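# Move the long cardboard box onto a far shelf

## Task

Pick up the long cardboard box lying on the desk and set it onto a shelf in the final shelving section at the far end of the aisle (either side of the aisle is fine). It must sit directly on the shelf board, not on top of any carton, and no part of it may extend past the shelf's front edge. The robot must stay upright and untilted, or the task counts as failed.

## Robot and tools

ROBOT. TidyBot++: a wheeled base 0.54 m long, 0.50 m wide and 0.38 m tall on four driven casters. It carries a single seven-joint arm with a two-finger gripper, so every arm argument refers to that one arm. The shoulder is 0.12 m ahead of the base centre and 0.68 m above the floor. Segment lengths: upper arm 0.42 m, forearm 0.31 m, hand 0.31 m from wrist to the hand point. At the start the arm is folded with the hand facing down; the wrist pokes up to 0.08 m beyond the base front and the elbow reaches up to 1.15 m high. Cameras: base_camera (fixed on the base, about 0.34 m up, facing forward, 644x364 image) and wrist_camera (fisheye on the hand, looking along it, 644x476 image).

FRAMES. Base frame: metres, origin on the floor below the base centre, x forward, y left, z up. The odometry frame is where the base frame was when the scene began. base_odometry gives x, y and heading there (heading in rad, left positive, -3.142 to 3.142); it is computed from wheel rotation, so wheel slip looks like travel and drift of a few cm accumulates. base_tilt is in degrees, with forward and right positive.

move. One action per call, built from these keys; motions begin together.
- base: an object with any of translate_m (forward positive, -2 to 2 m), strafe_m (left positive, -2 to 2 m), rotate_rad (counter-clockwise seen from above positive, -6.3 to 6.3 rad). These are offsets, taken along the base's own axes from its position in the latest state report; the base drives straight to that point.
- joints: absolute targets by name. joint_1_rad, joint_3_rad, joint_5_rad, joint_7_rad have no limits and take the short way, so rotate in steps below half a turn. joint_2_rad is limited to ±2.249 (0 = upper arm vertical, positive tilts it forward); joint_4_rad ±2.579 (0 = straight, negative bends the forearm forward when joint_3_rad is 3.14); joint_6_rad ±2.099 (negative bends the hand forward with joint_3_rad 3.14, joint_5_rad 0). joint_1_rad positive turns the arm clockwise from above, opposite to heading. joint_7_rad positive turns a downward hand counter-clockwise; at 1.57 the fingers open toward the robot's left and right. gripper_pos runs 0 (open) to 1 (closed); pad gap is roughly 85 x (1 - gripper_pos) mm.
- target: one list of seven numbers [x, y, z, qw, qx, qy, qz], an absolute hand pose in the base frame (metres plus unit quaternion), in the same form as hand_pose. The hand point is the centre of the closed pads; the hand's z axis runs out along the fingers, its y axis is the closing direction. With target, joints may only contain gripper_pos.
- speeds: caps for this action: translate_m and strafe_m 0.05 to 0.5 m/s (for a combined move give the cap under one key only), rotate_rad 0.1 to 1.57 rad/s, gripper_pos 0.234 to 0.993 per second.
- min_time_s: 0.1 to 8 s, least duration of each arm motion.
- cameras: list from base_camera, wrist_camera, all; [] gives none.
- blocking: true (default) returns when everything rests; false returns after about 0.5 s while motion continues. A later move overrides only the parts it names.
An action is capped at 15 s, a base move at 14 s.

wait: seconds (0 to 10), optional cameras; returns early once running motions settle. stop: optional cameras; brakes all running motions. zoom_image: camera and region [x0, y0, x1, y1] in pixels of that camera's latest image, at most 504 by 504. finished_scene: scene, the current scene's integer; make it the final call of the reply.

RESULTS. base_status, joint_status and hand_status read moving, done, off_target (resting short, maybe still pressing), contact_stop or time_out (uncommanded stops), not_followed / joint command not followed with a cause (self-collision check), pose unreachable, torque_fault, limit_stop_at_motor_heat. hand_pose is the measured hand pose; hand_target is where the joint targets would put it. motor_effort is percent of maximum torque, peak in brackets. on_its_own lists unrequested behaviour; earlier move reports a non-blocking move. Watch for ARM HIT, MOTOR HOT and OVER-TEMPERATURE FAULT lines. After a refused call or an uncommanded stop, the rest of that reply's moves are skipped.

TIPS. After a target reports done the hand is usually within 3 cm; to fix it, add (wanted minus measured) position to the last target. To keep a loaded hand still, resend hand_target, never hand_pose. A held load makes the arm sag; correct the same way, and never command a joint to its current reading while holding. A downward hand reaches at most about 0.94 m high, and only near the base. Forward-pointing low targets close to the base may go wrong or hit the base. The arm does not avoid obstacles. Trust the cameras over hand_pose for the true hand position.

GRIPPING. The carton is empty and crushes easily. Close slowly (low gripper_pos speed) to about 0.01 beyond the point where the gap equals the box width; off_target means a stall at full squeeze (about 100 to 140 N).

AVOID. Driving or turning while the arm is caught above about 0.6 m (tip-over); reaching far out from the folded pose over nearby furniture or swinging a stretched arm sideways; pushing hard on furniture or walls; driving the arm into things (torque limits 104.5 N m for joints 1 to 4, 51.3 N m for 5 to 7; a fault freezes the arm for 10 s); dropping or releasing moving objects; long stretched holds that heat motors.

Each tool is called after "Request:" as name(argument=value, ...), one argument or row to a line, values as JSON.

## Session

Request:
move(
  joints={"joint_6_rad": 0.45},
  min_time_s=1.2,
  cameras=["all"],
)

Scene clock: 1.90 s.
move: done
base_odometry: x=+0.000 y=+0.000 heading=+0.000
base_tilt: forward=-0.3 right=+0.2
base_status: not commanded
joint_positions: joint_1_rad=+0.043 joint_2_rad=-0.344 joint_3_rad=+3.191 joint_4_rad=-2.527 joint_5_rad=-0.025 joint_6_rad=+0.389 joint_7_rad=+1.612 gripper_pos=+0.000
joint_status: all done
motor_effort: joint_1_rad=+0(1) joint_2_rad=-5(5) joint_3_rad=+0(2) joint_4_rad=+17(17) joint_5_rad=+0(1) joint_6_rad=+9(10) joint_7_rad=+1(1)
hand_pose: x=+0.5364 y=-0.0415 z=+0.8281 quat_wxyz=(+0.031, +0.781, -0.036, +0.623)
hand_target: x=+0.5400 y=-0.0426 z=+0.8467 quat_wxyz=(+0.033, +0.762, -0.036, +0.646)
hand_status: not commanded
pictures: base_camera, wrist_camera
wrist_camera: T_world_to_cam=[[-0.1242, -0.99226, 0.0017, 0.01973], [-0.22756, 0.02681, -0.9734, 0.98503], [0.96581, -0.12128, -0.22913, -0.20141]] pos_world=[0.42113, -0.03126, 0.91265]

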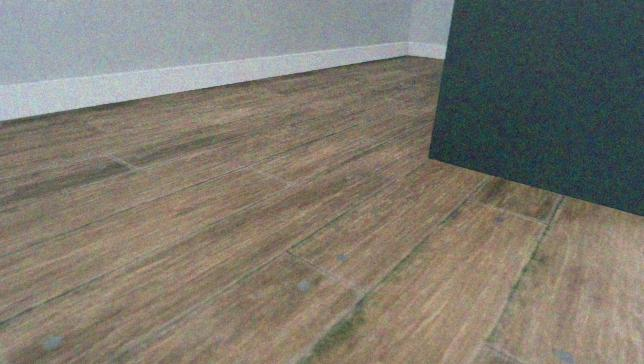

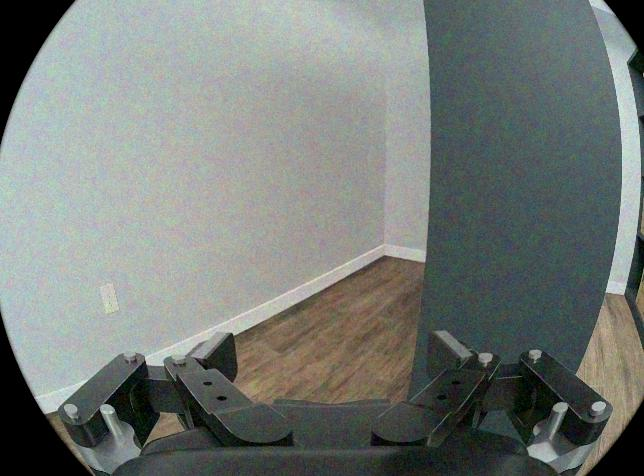

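Request:
move(
  joints={"joint_1_rad": 1.0},
  cameras=["wrist_camera"],
)

Request:
move(
  joints={"joint_1_rad": 2.3},
  cameras=["wrist_camera"],
)

Request:
move(
  joints={"joint_1_rad": 3.6},
  cameras=["wrist_camera"],
)

Scene clock: 4.30 s.
move: done
base_odometry: x=+0.000 y=+0.000 heading=+0.000
base_tilt: forward=-0.3 right=+0.2
base_status: not commanded
joint_positions: joint_1_rad=+0.973 joint_2_rad=-0.344 joint_3_rad=+3.191 joint_4_rad=-2.527 joint_5_rad=-0.025 joint_6_rad=+0.389 joint_7_rad=+1.612 gripper_pos=+0.000
joint_status: all done
motor_effort: joint_1_rad=+1(2) joint_2_rad=-5(5) joint_3_rad=+0(2) joint_4_rad=+17(17) joint_5_rad=+0(1) joint_6_rad=+9(10) joint_7_rad=+1(1)
hand_pose: x=+0.3352 y=-0.3595 z=+0.8281 quat_wxyz=(+0.307, +0.682, -0.383, +0.543)
hand_target: x=+0.3265 y=-0.3688 z=+0.8467 quat_wxyz=(+0.327, +0.659, -0.383, +0.559)
hand_status: not commanded
wrist_camera: T_world_to_cam=[[-0.86969, -0.49359, 0.00173, 0.10843], [-0.11456, 0.19845, -0.97339, 0.9716], [0.48011, -0.84675, -0.22913, -0.14365]] pos_world=[0.27458, -0.26093, 0.91265]

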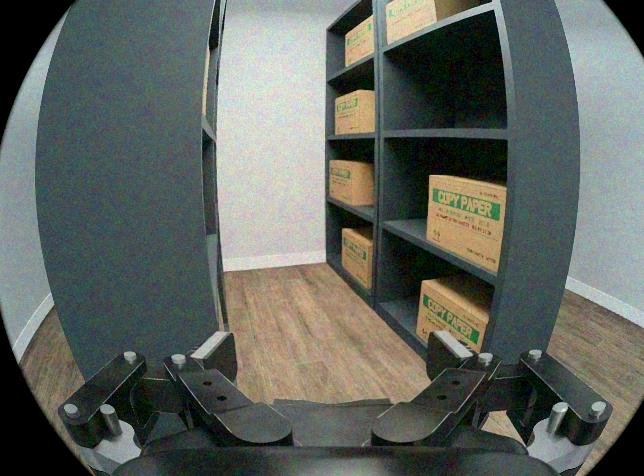

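Scene clock: 6.87 s.
move: done
base_odometry: x=+0.000 y=+0.000 heading=+0.000
base_tilt: forward=-0.3 right=+0.2
base_status: not commanded
joint_positions: joint_1_rad=+2.273 joint_2_rad=-0.344 joint_3_rad=+3.191 joint_4_rad=-2.527 joint_5_rad=-0.025 joint_6_rad=+0.389 joint_7_rad=+1.612 gripper_pos=+0.000
joint_status: all done
motor_effort: joint_1_rad=+0(2) joint_2_rad=-5(5) joint_3_rad=+0(2) joint_4_rad=+17(17) joint_5_rad=+0(1) joint_6_rad=+9(10) joint_7_rad=+1(1)
hand_pose: x=-0.1695 y=-0.3045 z=+0.8281 quat_wxyz=(+0.573, +0.311, -0.717, +0.247)
hand_target: x=-0.1808 y=-0.2986 z=+0.8467 quat_wxyz=(+0.598, +0.293, -0.704, +0.247)
hand_status: not commanded
wrist_camera: T_world_to_cam=[[-0.70825, 0.70596, 0.00172, 0.08926], [0.16056, 0.16345, -0.9734, 0.93885], [-0.68746, -0.68913, -0.22912, -0.00471]] pos_world=[-0.09076, -0.21972, 0.91265]

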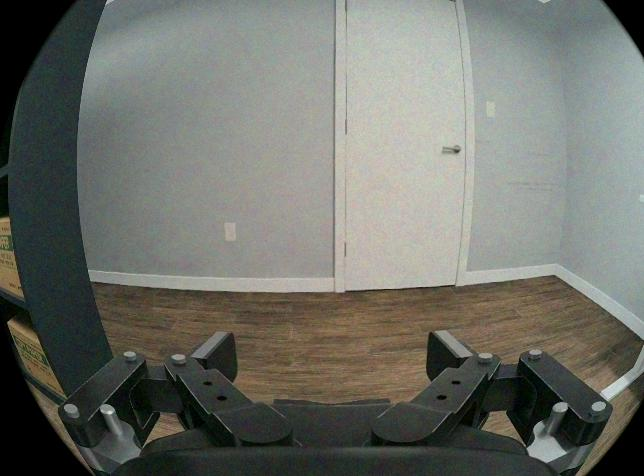

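Scene clock: 9.43 s.
move: done
base_odometry: x=+0.000 y=+0.000 heading=+0.000
base_tilt: forward=-0.3 right=+0.2
base_status: not commanded
joint_positions: joint_1_rad=+3.573 joint_2_rad=-0.344 joint_3_rad=+3.191 joint_4_rad=-2.527 joint_5_rad=-0.025 joint_6_rad=+0.389 joint_7_rad=+1.612 gripper_pos=+0.000
joint_status: all done
motor_effort: joint_1_rad=+1(2) joint_2_rad=-5(5) joint_3_rad=-1(2) joint_4_rad=+17(17) joint_5_rad=+0(1) joint_6_rad=+9(10) joint_7_rad=+1(1)
hand_pose: x=-0.2516 y=+0.1965 z=+0.8281 quat_wxyz=(+0.605, -0.186, -0.759, -0.150)
hand_target: x=-0.2489 y=+0.2090 z=+0.8467 quat_wxyz=(+0.626, -0.192, -0.738, -0.165)
hand_status: not commanded
wrist_camera: T_world_to_cam=[[0.4907, 0.87133, 0.00174, -0.05342], [0.20047, -0.11095, -0.9734, 0.9341], [-0.84795, 0.478, -0.22912, 0.01443]] pos_world=[-0.14881, 0.14329, 0.91265]

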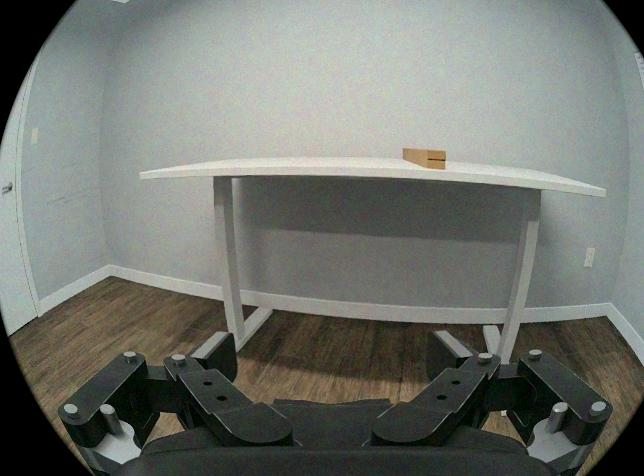

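Request:
zoom_image(
  camera="wrist_camera",
  region=[380, 130, 470, 190],
)

Scaled by 5.600.

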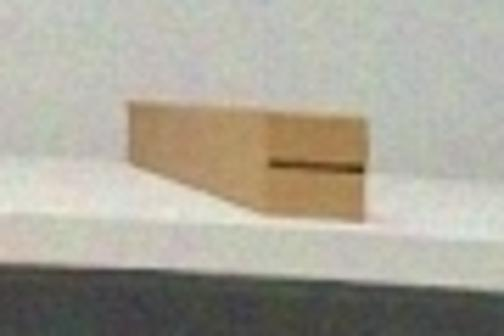

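Request:
move(
  base={"translate_m": -0.034, "strafe_m": 0.197, "rotate_rad": 2.5},
  joints={"joint_1_rad": 0.0, "joint_2_rad": 0.12, "joint_3_rad": 3.13, "joint_4_rad": -0.65, "joint_5_rad": 0.03, "joint_6_rad": -1.60, "joint_7_rad": 1.55},
  min_time_s=2.5,
  cameras=["wrist_camera"],
)

Scene clock: 14.47 s.
move: done
base_odometry: x=-0.034 y=+0.197 heading=+2.500
base_tilt: forward=-0.3 right=+0.2
base_status: done
joint_positions: joint_1_rad=+6.258 joint_2_rad=+0.089 joint_3_rad=+3.151 joint_4_rad=-0.681 joint_5_rad=-0.020 joint_6_rad=-1.557 joint_7_rad=+1.599 gripper_pos=+0.000
joint_status: all done
motor_effort: joint_1_rad=+0(2) joint_2_rad=-16(18) joint_3_rad=-1(3) joint_4_rad=+14(20) joint_5_rad=-1(2) joint_6_rad=+7(11) joint_7_rad=+1(2)
hand_pose: x=+0.6016 y=+0.0153 z=+1.1131 quat_wxyz=(+0.006, -0.918, -0.024, -0.396)
hand_target: x=+0.6051 y=-0.0030 z=+1.1022 quat_wxyz=(-0.007, -0.926, +0.011, -0.376)
hand_status: not commanded
wrist_camera: T_world_to_cam=[[0.02269, -0.99951, 0.02177, -0.02685], [-0.69012, -0.03141, -0.72302, 1.27618], [0.72334, 0.00138, -0.69049, 0.4654]] pos_world=[0.54467, 0.01261, 1.24464]

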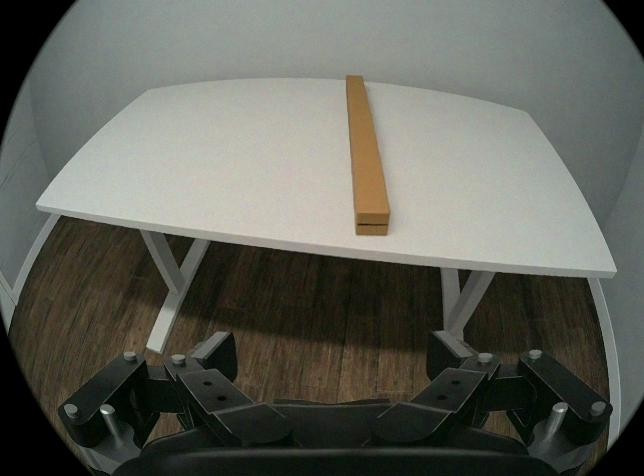

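Request:
zoom_image(
  camera="wrist_camera",
  region=[280, 60, 480, 260],
)

Scaled by 2.520.

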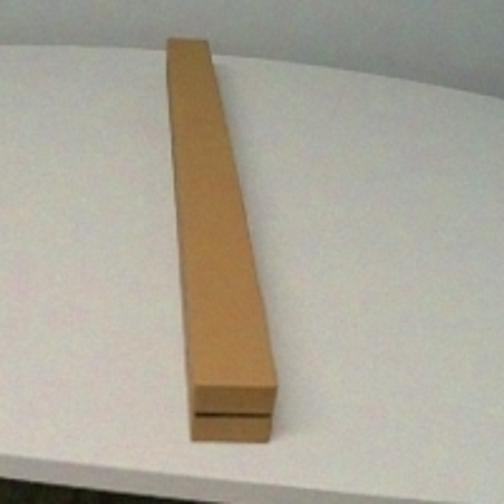

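Request:
move(
  base={"translate_m": 0.485, "strafe_m": -0.05},
  speeds={"translate_m": 0.4},
  joints={"joint_1_rad": 0.0, "joint_2_rad": 0.325, "joint_3_rad": 3.13, "joint_4_rad": -0.93, "joint_5_rad": 0.03, "joint_6_rad": -1.12, "joint_7_rad": 1.55},
  min_time_s=2,
  cameras=["wrist_camera"],
)

Scene clock: 17.73 s.
move: done
base_odometry: x=-0.393 y=+0.528 heading=+2.500
base_tilt: forward=-0.3 right=+0.2
base_status: done
joint_positions: joint_1_rad=+6.258 joint_2_rad=+0.297 joint_3_rad=+3.150 joint_4_rad=-0.906 joint_5_rad=-0.020 joint_6_rad=-1.178 joint_7_rad=+1.599 gripper_pos=+0.000
joint_status: all done
motor_effort: joint_1_rad=+1(2) joint_2_rad=-25(28) joint_3_rad=-1(2) joint_4_rad=+17(19) joint_5_rad=+0(2) joint_6_rad=+7(9) joint_7_rad=+1(2)
hand_pose: x=+0.7499 y=+0.0184 z=+0.9720 quat_wxyz=(+0.007, -0.928, -0.021, -0.372)
hand_target: x=+0.7680 y=-0.0009 z=+0.9541 quat_wxyz=(-0.007, -0.927, +0.004, -0.374)
hand_status: not commanded
wrist_camera: T_world_to_cam=[[0.01905, -0.99964, 0.01902, -0.01859], [-0.72807, -0.02691, -0.68498, 1.26811], [0.68524, -0.0008, -0.72832, 0.32608]] pos_world=[0.70018, 0.01579, 1.10647]

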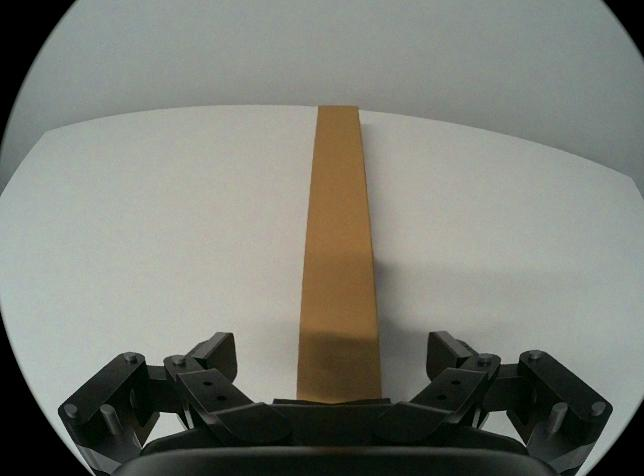

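Request:
move(
  base={"strafe_m": -0.005},
  joints={"joint_4_rad": -1.195, "joint_6_rad": -0.825},
  min_time_s=1.5,
  cameras=["wrist_camera"],
)

Scene clock: 20.17 s.
move: done
base_odometry: x=-0.390 y=+0.531 heading=+2.501
base_tilt: forward=-0.3 right=+0.2
base_status: done
joint_positions: joint_1_rad=+6.262 joint_2_rad=+0.297 joint_3_rad=+3.148 joint_4_rad=-1.168 joint_5_rad=-0.018 joint_6_rad=-0.883 joint_7_rad=+1.599 gripper_pos=+0.000
joint_status: all done
motor_effort: joint_1_rad=+1(4) joint_2_rad=-26(27) joint_3_rad=-1(3) joint_4_rad=+19(19) joint_5_rad=-1(1) joint_6_rad=+7(8) joint_7_rad=+1(1)
hand_pose: x=+0.7763 y=+0.0161 z=+0.8989 quat_wxyz=(+0.006, -0.922, -0.018, -0.386)
hand_target: x=+0.7898 y=+0.0011 z=+0.8790 quat_wxyz=(-0.006, -0.922, +0.000, -0.388)
hand_status: not commanded
wrist_camera: T_world_to_cam=[[0.01095, -0.99977, 0.01816, -0.01298], [-0.70624, -0.02059, -0.70768, 1.2405], [0.70789, -0.00508, -0.7063, 0.2174]] pos_world=[0.72233, 0.01367, 1.03167]

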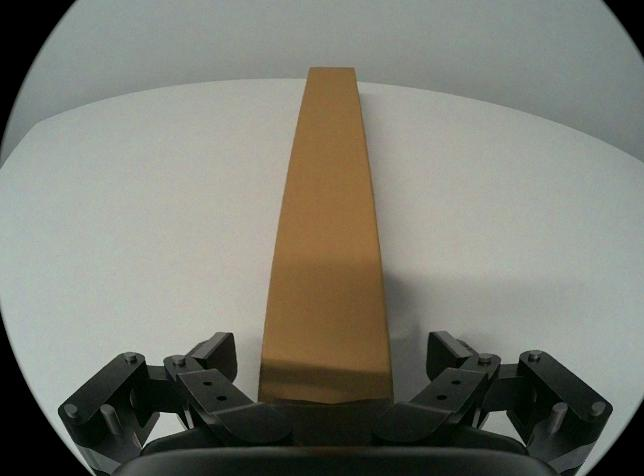

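Request:
move(
  joints={"gripper_pos": 0.44},
  speeds={"gripper_pos": 0.6},
)

Request:
move(
  joints={"gripper_pos": 0.488},
  speeds={"gripper_pos": 0.234},
  cameras=["wrist_camera"],
)

Scene clock: 21.97 s.
move: done
base_odometry: x=-0.390 y=+0.531 heading=+2.501
base_tilt: forward=-0.3 right=+0.2
base_status: not commanded
joint_positions: joint_1_rad=+6.262 joint_2_rad=+0.297 joint_3_rad=+3.148 joint_4_rad=-1.168 joint_5_rad=-0.018 joint_6_rad=-0.883 joint_7_rad=+1.599 gripper_pos=+0.439
joint_status: all done
motor_effort: joint_1_rad=+0(1) joint_2_rad=-26(26) joint_3_rad=+0(2) joint_4_rad=+19(19) joint_5_rad=+0(1) joint_6_rad=+7(7) joint_7_rad=+1(1)
hand_pose: x=+0.7765 y=+0.0161 z=+0.8991 quat_wxyz=(+0.006, -0.922, -0.018, -0.387)
hand_target: x=+0.7898 y=+0.0011 z=+0.8790 quat_wxyz=(-0.006, -0.922, +0.000, -0.388)
hand_status: not commanded
pictures: none

Scene clock: 23.30 s.
move: done
base_odometry: x=-0.390 y=+0.531 heading=+2.501
base_tilt: forward=-0.3 right=+0.1
base_status: not commanded
joint_positions: joint_1_rad=+6.262 joint_2_rad=+0.297 joint_3_rad=+3.148 joint_4_rad=-1.168 joint_5_rad=-0.018 joint_6_rad=-0.881 joint_7_rad=+1.598 gripper_pos=+0.484
joint_status: all done
motor_effort: joint_1_rad=+1(1) joint_2_rad=-25(26) joint_3_rad=+0(2) joint_4_rad=+17(18) joint_5_rad=+0(1) joint_6_rad=+7(7) joint_7_rad=+1(1)
hand_pose: x=+0.7769 y=+0.0161 z=+0.8995 quat_wxyz=(+0.006, -0.922, -0.017, -0.387)
hand_target: x=+0.7898 y=+0.0011 z=+0.8790 quat_wxyz=(-0.006, -0.922, +0.000, -0.388)
hand_status: not commanded
wrist_camera: T_world_to_cam=[[0.01055, -0.99979, 0.01784, -0.01236], [-0.70434, -0.02009, -0.70958, 1.24159], [0.70978, -0.00508, -0.7044, 0.21415]] pos_world=[0.72264, 0.01367, 1.03207]

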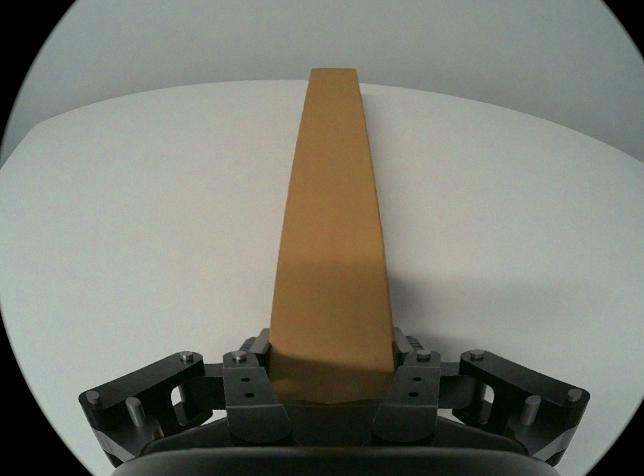

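Request:
move(
  joints={"joint_2_rad": 0.33, "joint_4_rad": -0.925, "joint_6_rad": -1.13},
  min_time_s=1.8,
  cameras=["wrist_camera"],
)

Request:
move(
  base={"translate_m": -0.4, "strafe_m": 0.65, "rotate_rad": 3.04},
  speeds={"rotate_rad": 1.0},
  cameras=["all"],
)

Scene clock: 26.90 s.
move: done
base_odometry: x=-0.390 y=+0.531 heading=+2.501
base_tilt: forward=-0.3 right=+0.2
base_status: not commanded
joint_positions: joint_1_rad=+6.262 joint_2_rad=+0.298 joint_3_rad=+3.148 joint_4_rad=-0.959 joint_5_rad=-0.018 joint_6_rad=-1.089 joint_7_rad=+1.598 gripper_pos=+0.484
joint_status: all done
motor_effort: joint_1_rad=+0(1) joint_2_rad=-26(29) joint_3_rad=+0(2) joint_4_rad=+18(20) joint_5_rad=+0(1) joint_6_rad=+8(9) joint_7_rad=+1(1)
hand_pose: x=+0.7638 y=+0.0167 z=+0.9629 quat_wxyz=(+0.006, -0.922, -0.019, -0.387)
hand_target: x=+0.7677 y=-0.0010 z=+0.9513 quat_wxyz=(-0.007, -0.929, +0.004, -0.369)
hand_status: not commanded
wrist_camera: T_world_to_cam=[[0.0143, -0.99972, 0.01863, -0.01638], [-0.70476, -0.0233, -0.70906, 1.27728], [0.7093, -0.00299, -0.7049, 0.26896]] pos_world=[0.70964, 0.01418, 1.09557]

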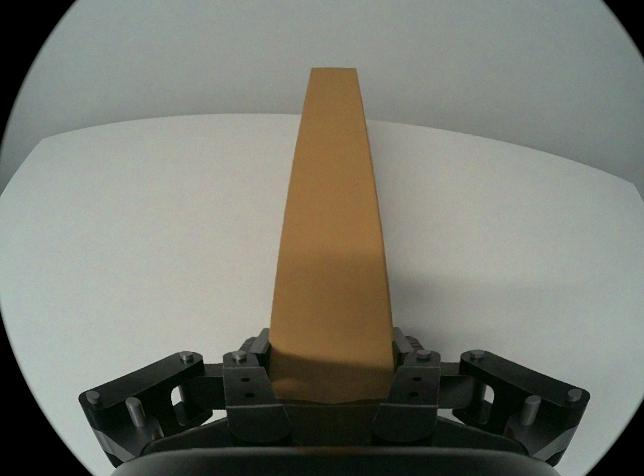

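Scene clock: 31.33 s.
move: done
base_odometry: x=-0.458 y=-0.229 heading=-0.743
base_tilt: forward=-0.3 right=+0.2
base_status: done
joint_positions: joint_1_rad=+6.282 joint_2_rad=+0.308 joint_3_rad=+3.137 joint_4_rad=-0.959 joint_5_rad=-0.011 joint_6_rad=-1.091 joint_7_rad=+1.598 gripper_pos=+0.484
joint_status: not commanded
motor_effort: joint_1_rad=+1(5) joint_2_rad=-26(30) joint_3_rad=+0(5) joint_4_rad=+18(19) joint_5_rad=+0(2) joint_6_rad=+7(8) joint_7_rad=+1(1)
hand_pose: x=+0.7661 y=+0.0074 z=+0.9563 quat_wxyz=(+0.002, -0.924, -0.014, -0.382)
hand_target: x=+0.7677 y=-0.0010 z=+0.9513 quat_wxyz=(-0.007, -0.929, +0.004, -0.369)
hand_status: not commanded
pictures: base_camera, wrist_camera
wrist_camera: T_world_to_cam=[[0.00244, -0.99975, 0.02227, -0.01997], [-0.71306, -0.01736, -0.70089, 1.27252], [0.7011, -0.01417, -0.71293, 0.27675]] pos_world=[0.71341, 0.00604, 1.08964]

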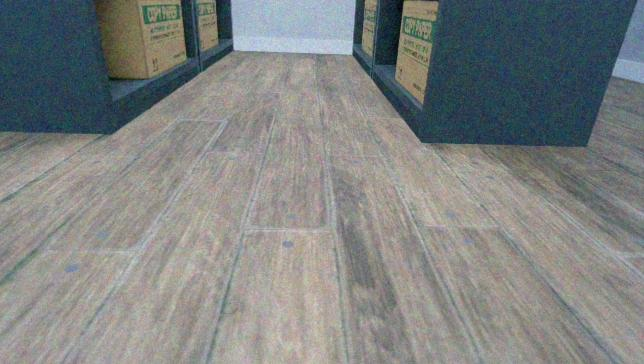

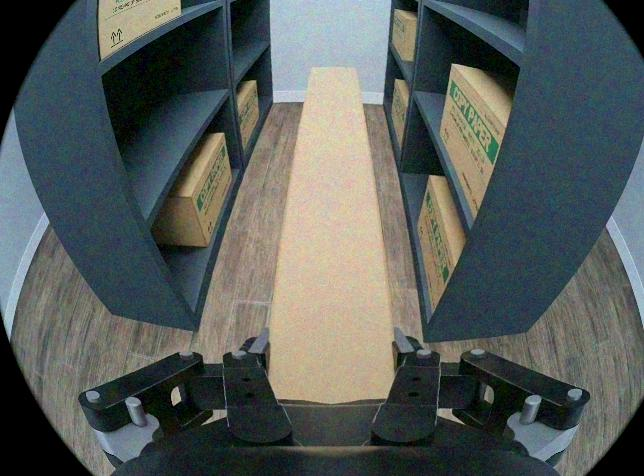

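Request:
move(
  base={"rotate_rad": -0.04},
  joints={"joint_1_rad": 0.179, "joint_2_rad": 0.21, "joint_3_rad": 2.497, "joint_4_rad": -1.33, "joint_5_rad": 0.55, "joint_6_rad": -0.90, "joint_7_rad": 0.99},
  min_time_s=2.2,
)

Request:
move(
  joints={"joint_1_rad": 0.273, "joint_2_rad": 0.53, "joint_3_rad": 1.62, "joint_4_rad": -1.72, "joint_5_rad": 1.38, "joint_6_rad": -1.29, "joint_7_rad": 0.03},
  min_time_s=2.2,
  cameras=["wrist_camera"],
)

Request:
move(
  joints={"joint_1_rad": -0.256, "joint_2_rad": 1.14, "joint_3_rad": 1.47, "joint_4_rad": -1.84, "joint_5_rad": 1.86, "joint_6_rad": -1.93, "joint_7_rad": -0.45},
  min_time_s=2.2,
  cameras=["all"],
)

Scene clock: 35.10 s.
move: done
base_odometry: x=-0.458 y=-0.229 heading=-0.783
base_tilt: forward=-0.3 right=+0.2
base_status: done
joint_positions: joint_1_rad=+6.435 joint_2_rad=+0.231 joint_3_rad=+2.519 joint_4_rad=-1.303 joint_5_rad=+0.486 joint_6_rad=-0.959 joint_7_rad=+1.040 gripper_pos=+0.484
joint_status: all done
motor_effort: joint_1_rad=+2(4) joint_2_rad=-22(27) joint_3_rad=-4(4) joint_4_rad=+19(19) joint_5_rad=+2(4) joint_6_rad=+6(8) joint_7_rad=+0(2)
hand_pose: x=+0.7046 y=+0.1275 z=+0.8933 quat_wxyz=(+0.008, -0.928, -0.008, -0.373)
hand_target: x=+0.7122 y=+0.1193 z=+0.9094 quat_wxyz=(-0.001, -0.913, -0.001, -0.408)
hand_status: not commanded
pictures: none

Scene clock: 37.93 s.
move: done
base_odometry: x=-0.458 y=-0.229 heading=-0.783
base_tilt: forward=-0.3 right=+0.2
base_status: not commanded
joint_positions: joint_1_rad=+6.528 joint_2_rad=+0.498 joint_3_rad=+1.648 joint_4_rad=-1.693 joint_5_rad=+1.307 joint_6_rad=-1.246 joint_7_rad=+0.080 gripper_pos=+0.484
joint_status: all done
motor_effort: joint_1_rad=+0(2) joint_2_rad=-18(23) joint_3_rad=-8(9) joint_4_rad=+14(19) joint_5_rad=+6(7) joint_6_rad=+1(7) joint_7_rad=+1(2)
hand_pose: x=+0.6015 y=+0.2580 z=+0.7951 quat_wxyz=(+0.018, -0.921, -0.011, -0.389)
hand_target: x=+0.6138 y=+0.2370 z=+0.7933 quat_wxyz=(+0.004, -0.915, +0.007, -0.404)
hand_status: not commanded
wrist_camera: T_world_to_cam=[[0.00924, -0.9999, -0.01057, 0.25664], [-0.70212, 0.00104, -0.71206, 1.04396], [0.712, 0.014, -0.70204, 0.25838]] pos_world=[0.54664, 0.25192, 0.92747]

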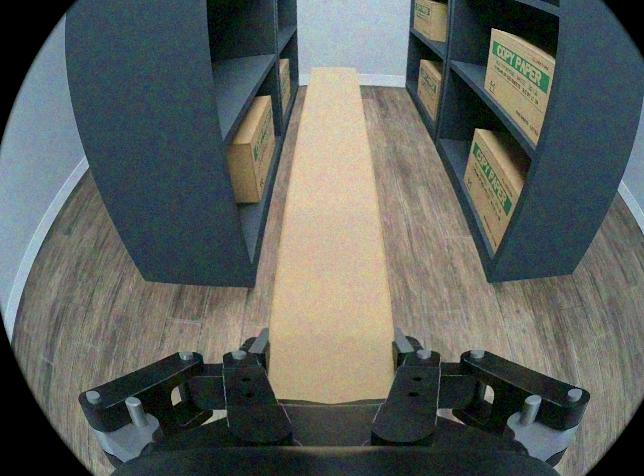

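Scene clock: 40.77 s.
move: done
base_odometry: x=-0.458 y=-0.229 heading=-0.783
base_tilt: forward=-0.3 right=+0.2
base_status: not commanded
joint_positions: joint_1_rad=+6.048 joint_2_rad=+1.106 joint_3_rad=+1.503 joint_4_rad=-1.818 joint_5_rad=+1.789 joint_6_rad=-1.877 joint_7_rad=-0.400 gripper_pos=+0.484
joint_status: all done
motor_effort: joint_1_rad=+0(2) joint_2_rad=-28(29) joint_3_rad=-13(14) joint_4_rad=+6(15) joint_5_rad=+5(8) joint_6_rad=-3(4) joint_7_rad=+1(2)
hand_pose: x=+0.5505 y=+0.3460 z=+0.6408 quat_wxyz=(-0.008, -0.928, +0.003, -0.373)
hand_target: x=+0.5502 y=+0.3543 z=+0.6471 quat_wxyz=(+0.012, -0.919, +0.017, -0.394)
hand_status: not commanded
pictures: base_camera, wrist_camera
wrist_camera: T_world_to_cam=[[-0.03698, -0.99891, 0.02859, 0.34347], [-0.72682, 0.00725, -0.68679, 0.89347], [0.68583, -0.04618, -0.72629, 0.23582]] pos_world=[0.50035, 0.34751, 0.77508]

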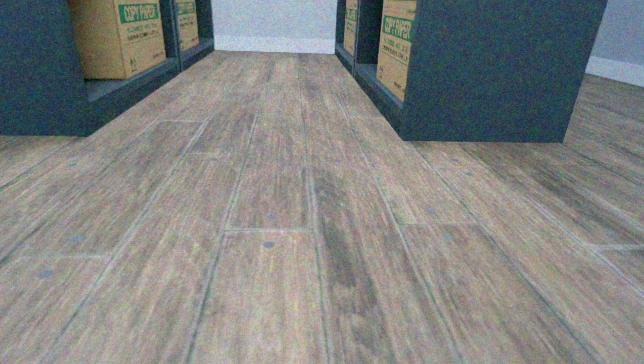

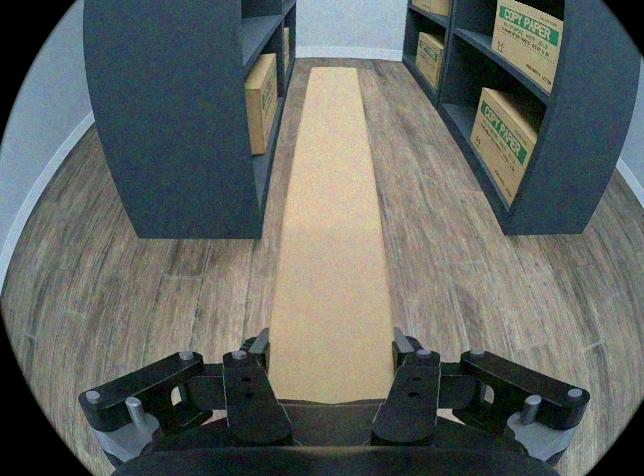

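Request:
move(
  base={"translate_m": 1.45, "strafe_m": 0.035},
  speeds={"translate_m": 0.4},
  cameras=["all"],
)

Request:
zoom_image(
  camera="base_camera",
  region=[0, 60, 260, 320],
)

Request:
zoom_image(
  camera="base_camera",
  region=[384, 60, 644, 320],
)

Request:
zoom_image(
  camera="wrist_camera",
  region=[40, 20, 340, 320],
)

Scene clock: 45.70 s.
move: done
base_odometry: x=+0.595 y=-1.226 heading=-0.782
base_tilt: forward=-0.3 right=+0.2
base_status: done
joint_positions: joint_1_rad=+6.043 joint_2_rad=+1.108 joint_3_rad=+1.498 joint_4_rad=-1.823 joint_5_rad=+1.796 joint_6_rad=-1.881 joint_7_rad=-0.401 gripper_pos=+0.484
joint_status: not commanded
motor_effort: joint_1_rad=+0(3) joint_2_rad=-27(29) joint_3_rad=-12(14) joint_4_rad=+6(7) joint_5_rad=+5(6) joint_6_rad=-3(3) joint_7_rad=+1(1)
hand_pose: x=+0.5485 y=+0.3487 z=+0.6417 quat_wxyz=(-0.005, -0.927, -0.001, -0.375)
hand_target: x=+0.5502 y=+0.3543 z=+0.6471 quat_wxyz=(+0.012, -0.919, +0.017, -0.394)
hand_status: not commanded
pictures: base_camera, wrist_camera
wrist_camera: T_world_to_cam=[[-0.02819, -0.99926, 0.02603, 0.34291], [-0.72357, 0.00243, -0.69024, 0.89474], [0.68967, -0.03829, -0.72311, 0.23113]] pos_world=[0.49767, 0.34934, 0.7758]

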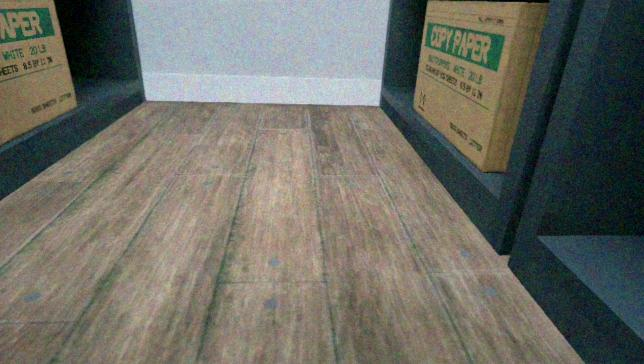

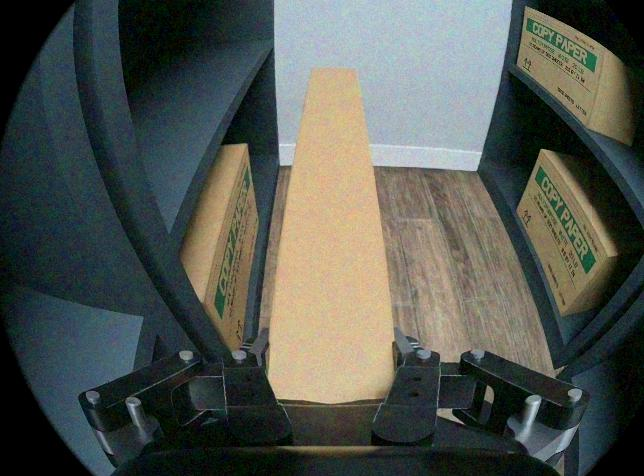

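Scaled by 1.938.

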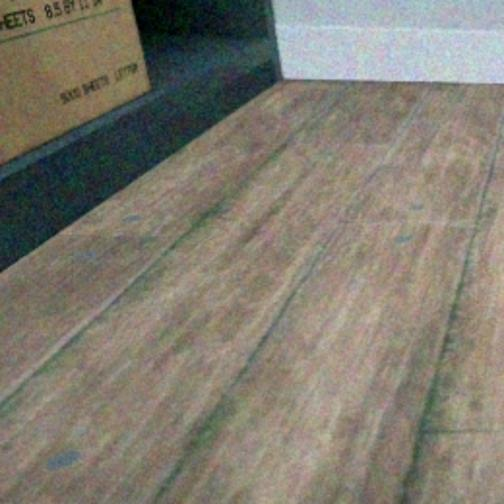

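Scaled by 1.938.

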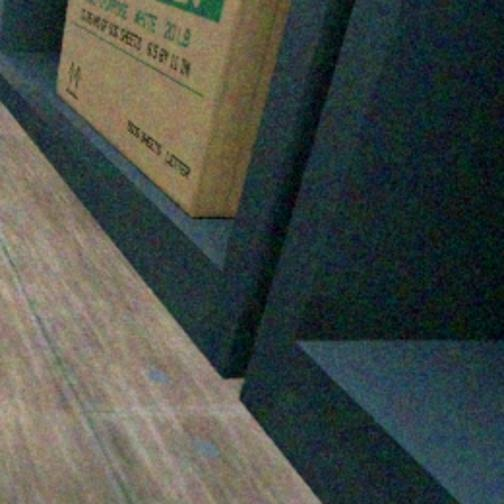

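Scaled by 1.680.

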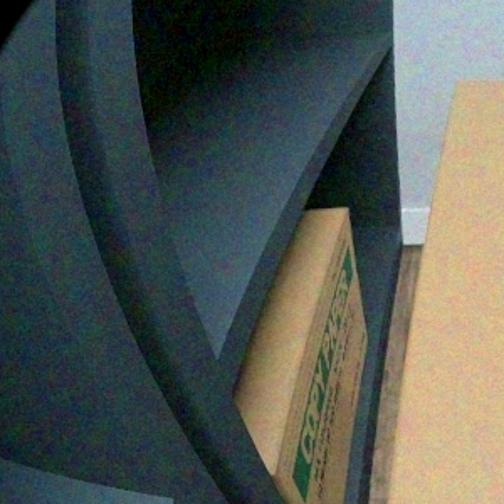

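Request:
move(
  base={"translate_m": 0.615},
  speeds={"translate_m": 0.35},
  joints={"joint_2_rad": 1.163, "joint_3_rad": 1.54, "joint_4_rad": -1.86, "joint_5_rad": 1.881, "joint_7_rad": -0.476},
  min_time_s=2,
  cameras=["all"],
)

Scene clock: 49.10 s.
move: done
base_odometry: x=+1.032 y=-1.660 heading=-0.782
base_tilt: forward=-0.3 right=+0.1
base_status: done
joint_positions: joint_1_rad=+6.039 joint_2_rad=+1.129 joint_3_rad=+1.514 joint_4_rad=-1.839 joint_5_rad=+1.815 joint_6_rad=-1.882 joint_7_rad=-0.427 gripper_pos=+0.484
joint_status: all done
motor_effort: joint_1_rad=+1(3) joint_2_rad=-28(30) joint_3_rad=-12(14) joint_4_rad=+6(8) joint_5_rad=+5(7) joint_6_rad=-3(3) joint_7_rad=+1(2)
hand_pose: x=+0.5496 y=+0.3478 z=+0.6301 quat_wxyz=(-0.006, -0.926, +0.003, -0.377)
hand_target: x=+0.5600 y=+0.3408 z=+0.6224 quat_wxyz=(-0.014, -0.915, +0.021, -0.402)
hand_status: not commanded
pictures: base_camera, wrist_camera
wrist_camera: T_world_to_cam=[[-0.03504, -0.99909, 0.02453, 0.34702], [-0.7204, 0.00824, -0.6935, 0.88586], [0.69267, -0.04197, -0.72003, 0.21954]] pos_world=[0.49827, 0.34862, 0.76391]

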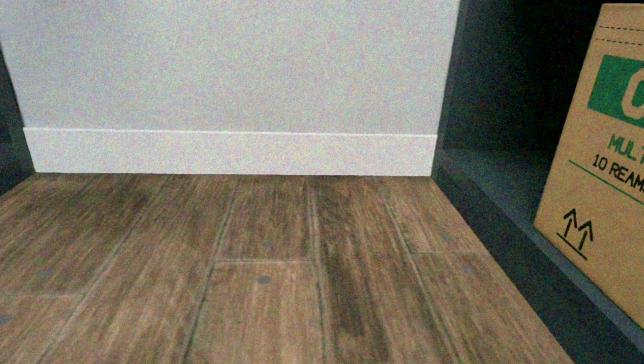

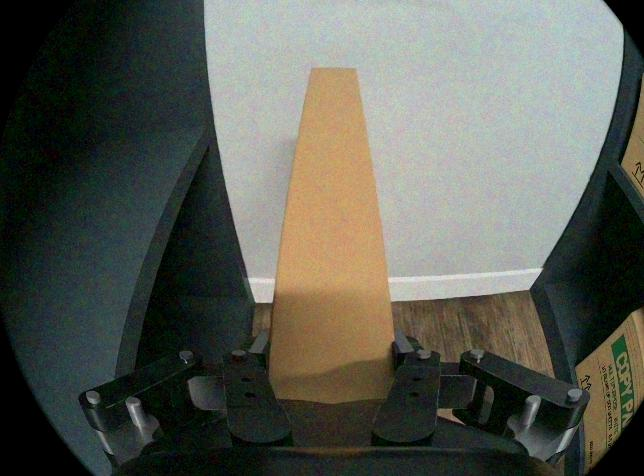

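Request:
move(
  base={"strafe_m": 0.15, "rotate_rad": 0.015},
  speeds={"strafe_m": 0.15},
  cameras=["all"],
)

Request:
zoom_image(
  camera="wrist_camera",
  region=[180, 50, 400, 350],
)

Scene clock: 51.10 s.
move: done
base_odometry: x=+1.138 y=-1.553 heading=-0.767
base_tilt: forward=-0.3 right=+0.2
base_status: done
joint_positions: joint_1_rad=+6.035 joint_2_rad=+1.129 joint_3_rad=+1.515 joint_4_rad=-1.841 joint_5_rad=+1.817 joint_6_rad=-1.887 joint_7_rad=-0.427 gripper_pos=+0.484
joint_status: not commanded
motor_effort: joint_1_rad=+0(5) joint_2_rad=-28(28) joint_3_rad=-13(13) joint_4_rad=+6(6) joint_5_rad=+5(6) joint_6_rad=-3(4) joint_7_rad=+1(1)
hand_pose: x=+0.5485 y=+0.3482 z=+0.6302 quat_wxyz=(-0.007, -0.926, +0.001, -0.378)
hand_target: x=+0.5600 y=+0.3408 z=+0.6224 quat_wxyz=(-0.014, -0.915, +0.021, -0.402)
hand_status: not commanded
pictures: base_camera, wrist_camera
wrist_camera: T_world_to_cam=[[-0.03238, -0.99908, 0.02806, 0.34375], [-0.71833, 0.00374, -0.69569, 0.88692], [0.69495, -0.04269, -0.71779, 0.21809]] pos_world=[0.49668, 0.34942, 0.76392]

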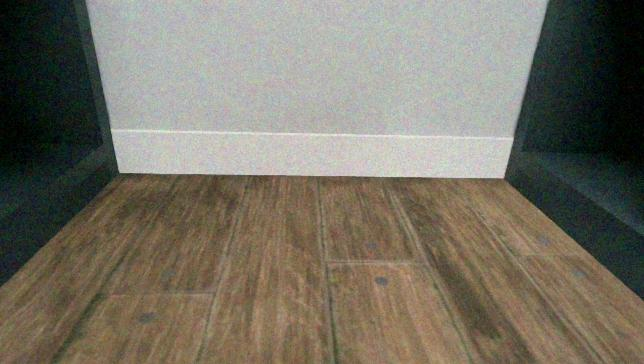

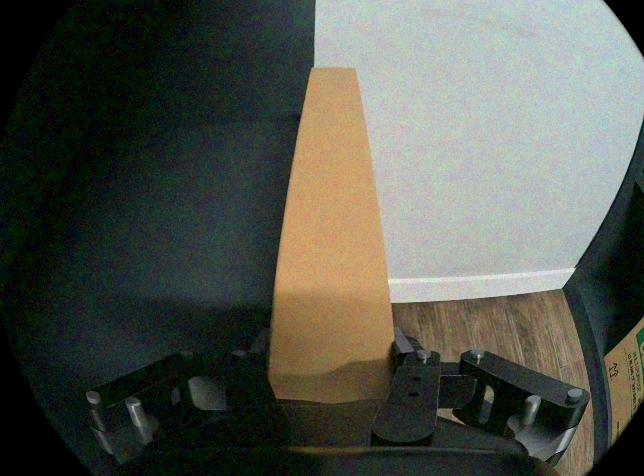

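Scaled by 1.680.

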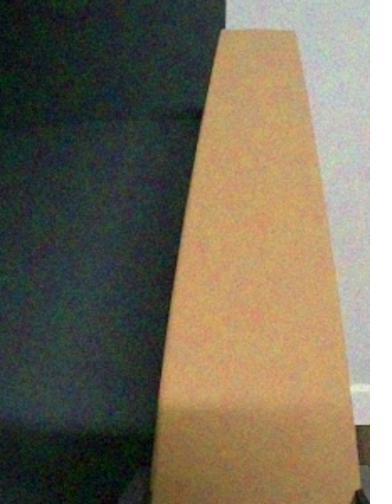

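Request:
move(
  base={"strafe_m": 0.085},
  speeds={"strafe_m": 0.12},
  cameras=["all"],
)

Request:
zoom_image(
  camera="wrist_camera",
  region=[260, 50, 480, 350],
)

Scene clock: 52.60 s.
move: done
base_odometry: x=+1.197 y=-1.492 heading=-0.767
base_tilt: forward=-0.3 right=+0.1
base_status: done
joint_positions: joint_1_rad=+6.033 joint_2_rad=+1.129 joint_3_rad=+1.515 joint_4_rad=-1.842 joint_5_rad=+1.817 joint_6_rad=-1.889 joint_7_rad=-0.427 gripper_pos=+0.484
joint_status: not commanded
motor_effort: joint_1_rad=+0(4) joint_2_rad=-28(28) joint_3_rad=-11(13) joint_4_rad=+6(6) joint_5_rad=+5(6) joint_6_rad=-3(4) joint_7_rad=+1(1)
hand_pose: x=+0.5479 y=+0.3486 z=+0.6304 quat_wxyz=(-0.008, -0.925, +0.000, -0.379)
hand_target: x=+0.5600 y=+0.3408 z=+0.6224 quat_wxyz=(-0.014, -0.915, +0.021, -0.402)
hand_status: not commanded
pictures: base_camera, wrist_camera
wrist_camera: T_world_to_cam=[[-0.03113, -0.99908, 0.02942, 0.34257], [-0.7174, 0.00184, -0.69666, 0.88744], [0.69597, -0.04279, -0.7168, 0.21744]] pos_world=[0.49598, 0.34992, 0.76402]

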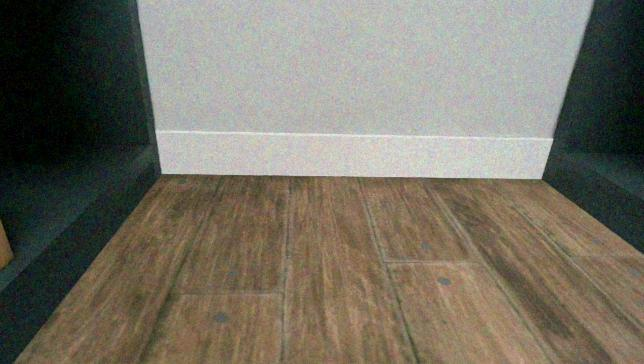

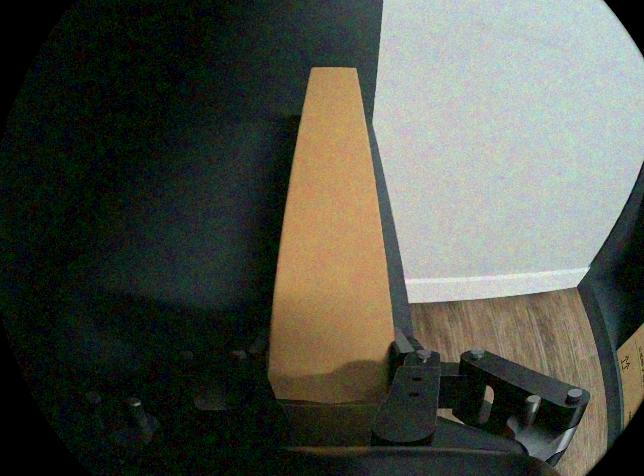

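Scaled by 1.680.

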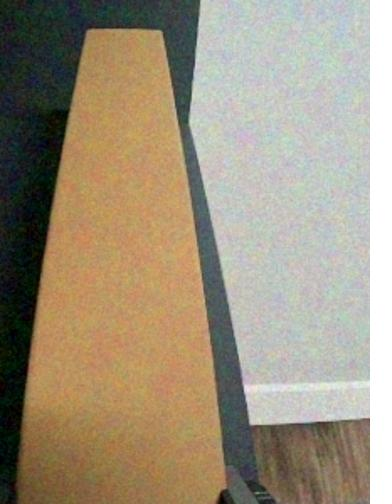

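Request:
move(
  joints={"joint_1_rad": -0.285, "joint_2_rad": 1.224, "joint_3_rad": 1.603, "joint_4_rad": -1.912, "joint_5_rad": 1.937, "joint_6_rad": -1.84, "joint_7_rad": -0.544},
  min_time_s=1.8,
  cameras=["wrist_camera"],
)

Scene clock: 55.23 s.
move: done
base_odometry: x=+1.197 y=-1.492 heading=-0.767
base_tilt: forward=-0.3 right=+0.1
base_status: not commanded
joint_positions: joint_1_rad=+6.026 joint_2_rad=+1.185 joint_3_rad=+1.574 joint_4_rad=-1.890 joint_5_rad=+1.867 joint_6_rad=-1.878 joint_7_rad=-0.495 gripper_pos=+0.484
joint_status: all done
motor_effort: joint_1_rad=+0(2) joint_2_rad=-28(29) joint_3_rad=-12(14) joint_4_rad=+5(7) joint_5_rad=+5(6) joint_6_rad=-4(4) joint_7_rad=+1(2)
hand_pose: x=+0.5496 y=+0.3444 z=+0.5934 quat_wxyz=(-0.012, -0.924, +0.003, -0.382)
hand_target: x=+0.5442 y=+0.3679 z=+0.5736 quat_wxyz=(+0.019, -0.922, -0.003, -0.386)
hand_status: not commanded
wrist_camera: T_world_to_cam=[[-0.04068, -0.9986, 0.03389, 0.34198], [-0.71341, 0.00528, -0.70073, 0.86183], [0.69957, -0.05268, -0.71262, 0.18849]] pos_world=[0.49689, 0.34689, 0.72665]

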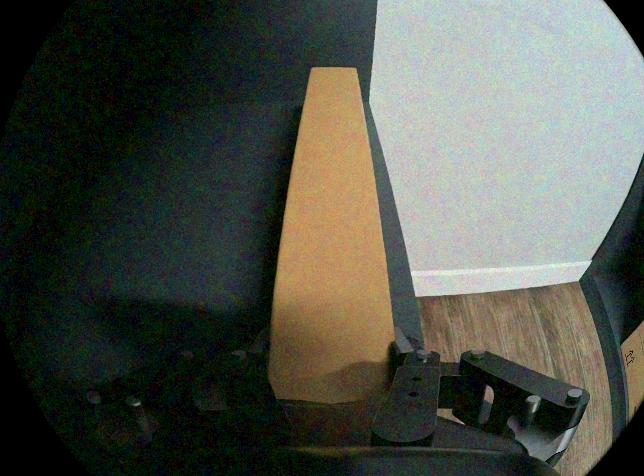

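Request:
move(
  joints={"joint_1_rad": -0.32, "joint_2_rad": 1.245, "joint_3_rad": 1.625, "joint_4_rad": -1.93, "joint_5_rad": 1.957, "joint_6_rad": -1.835, "joint_7_rad": -0.568},
  min_time_s=1.2,
  cameras=["wrist_camera"],
)

Scene clock: 57.07 s.
move: done
base_odometry: x=+1.197 y=-1.492 heading=-0.767
base_tilt: forward=-0.3 right=+0.2
base_status: not commanded
joint_positions: joint_1_rad=+5.990 joint_2_rad=+1.204 joint_3_rad=+1.595 joint_4_rad=-1.908 joint_5_rad=+1.887 joint_6_rad=-1.875 joint_7_rad=-0.519 gripper_pos=+0.484
joint_status: all done
motor_effort: joint_1_rad=+0(2) joint_2_rad=-28(29) joint_3_rad=-12(14) joint_4_rad=+4(5) joint_5_rad=+4(6) joint_6_rad=-4(5) joint_7_rad=+1(2)
hand_pose: x=+0.5382 y=+0.3568 z=+0.5804 quat_wxyz=(-0.006, -0.924, -0.012, -0.383)
hand_target: x=+0.5308 y=+0.3802 z=+0.5595 quat_wxyz=(+0.025, -0.922, -0.019, -0.385)
hand_status: not commanded
wrist_camera: T_world_to_cam=[[-0.00892, -0.99935, 0.03503, 0.33688], [-0.71094, -0.0183, -0.70301, 0.85286], [0.70319, -0.03117, -0.71032, 0.17695]] pos_world=[0.48491, 0.35778, 0.71346]

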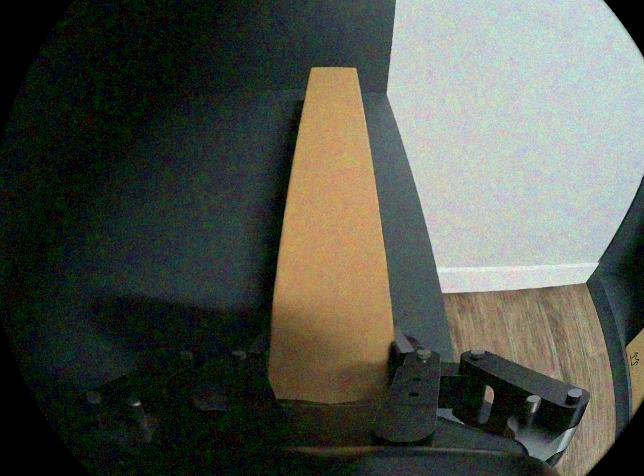

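Request:
move(
  joints={"joint_1_rad": -0.322, "joint_2_rad": 1.257, "joint_3_rad": 1.638, "joint_4_rad": -1.941, "joint_5_rad": 1.968, "joint_6_rad": -1.832, "joint_7_rad": -0.582},
  min_time_s=1.0,
)

Request:
move(
  joints={"joint_1_rad": -0.324, "joint_2_rad": 1.266, "joint_3_rad": 1.647, "joint_4_rad": -1.949, "joint_5_rad": 1.976, "joint_6_rad": -1.83, "joint_7_rad": -0.592},
  min_time_s=0.8,
  cameras=["wrist_camera"],
)

Scene clock: 58.47 s.
move: done
base_odometry: x=+1.197 y=-1.492 heading=-0.767
base_tilt: forward=-0.3 right=+0.1
base_status: not commanded
joint_positions: joint_1_rad=+5.990 joint_2_rad=+1.215 joint_3_rad=+1.607 joint_4_rad=-1.918 joint_5_rad=+1.898 joint_6_rad=-1.873 joint_7_rad=-0.533 gripper_pos=+0.484
joint_status: all done
motor_effort: joint_1_rad=+1(2) joint_2_rad=-28(29) joint_3_rad=-12(15) joint_4_rad=+4(5) joint_5_rad=+5(6) joint_6_rad=-4(5) joint_7_rad=+1(2)
hand_pose: x=+0.5384 y=+0.3555 z=+0.5733 quat_wxyz=(-0.006, -0.923, -0.011, -0.384)
hand_target: x=+0.5295 y=+0.3794 z=+0.5511 quat_wxyz=(+0.025, -0.922, -0.020, -0.385)
hand_status: not commanded
pictures: none

Scene clock: 59.57 s.
move: done
base_odometry: x=+1.197 y=-1.492 heading=-0.767
base_tilt: forward=-0.3 right=+0.1
base_status: not commanded
joint_positions: joint_1_rad=+5.990 joint_2_rad=+1.218 joint_3_rad=+1.613 joint_4_rad=-1.926 joint_5_rad=+1.908 joint_6_rad=-1.872 joint_7_rad=-0.543 gripper_pos=+0.484
joint_status: all done
motor_effort: joint_1_rad=+0(2) joint_2_rad=-27(29) joint_3_rad=-12(14) joint_4_rad=+4(5) joint_5_rad=+5(6) joint_6_rad=-3(5) joint_7_rad=+1(2)
hand_pose: x=+0.5386 y=+0.3556 z=+0.5716 quat_wxyz=(-0.004, -0.922, -0.010, -0.387)
hand_target: x=+0.5282 y=+0.3791 z=+0.5450 quat_wxyz=(+0.026, -0.923, -0.022, -0.384)
hand_status: not commanded
wrist_camera: T_world_to_cam=[[-0.01015, -0.9995, 0.03, 0.3395], [-0.70534, -0.01411, -0.70873, 0.84578], [0.70879, -0.02835, -0.70484, 0.16321]] pos_world=[0.48432, 0.35589, 0.70428]

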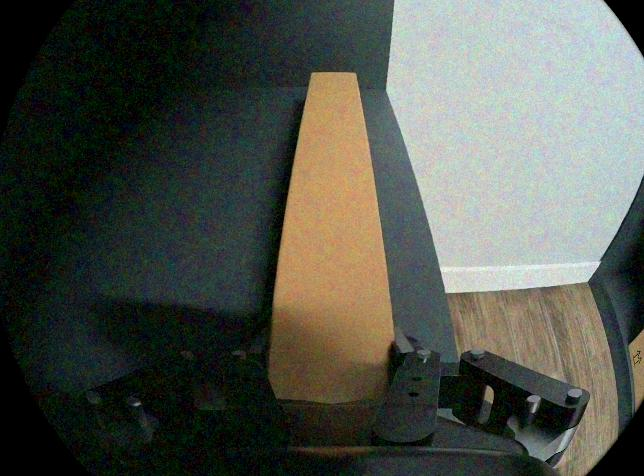

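Request:
move(
  joints={"joint_2_rad": 1.274, "joint_3_rad": 1.655, "joint_4_rad": -1.956, "joint_5_rad": 1.983, "joint_7_rad": -0.60},
  min_time_s=0.8,
  cameras=["wrist_camera"],
)

Scene clock: 60.80 s.
move: done
base_odometry: x=+1.197 y=-1.492 heading=-0.767
base_tilt: forward=-0.3 right=+0.2
base_status: not commanded
joint_positions: joint_1_rad=+5.989 joint_2_rad=+1.219 joint_3_rad=+1.617 joint_4_rad=-1.933 joint_5_rad=+1.917 joint_6_rad=-1.872 joint_7_rad=-0.552 gripper_pos=+0.484
joint_status: all done
motor_effort: joint_1_rad=+0(1) joint_2_rad=-26(27) joint_3_rad=-11(13) joint_4_rad=+4(5) joint_5_rad=+5(6) joint_6_rad=-3(3) joint_7_rad=+1(2)
hand_pose: x=+0.5391 y=+0.3560 z=+0.5714 quat_wxyz=(-0.001, -0.920, -0.010, -0.391)
hand_target: x=+0.5278 y=+0.3776 z=+0.5399 quat_wxyz=(+0.025, -0.923, -0.022, -0.384)
hand_status: not commanded
wrist_camera: T_world_to_cam=[[-0.00919, -0.99966, 0.02456, 0.34255], [-0.69954, -0.01112, -0.7145, 0.84507], [0.71453, -0.02374, -0.6992, 0.15475]] pos_world=[0.48374, 0.3555, 0.7036]

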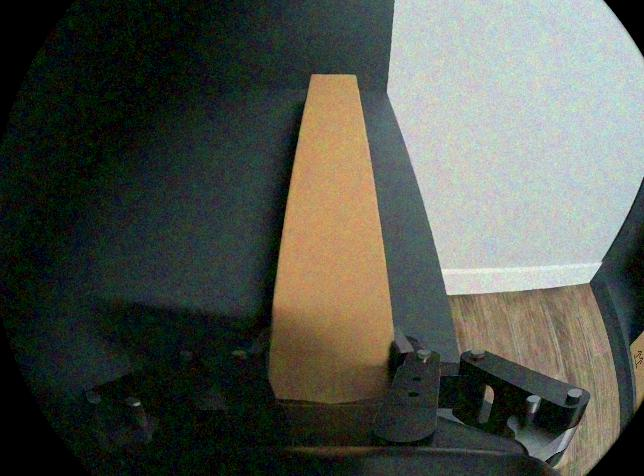

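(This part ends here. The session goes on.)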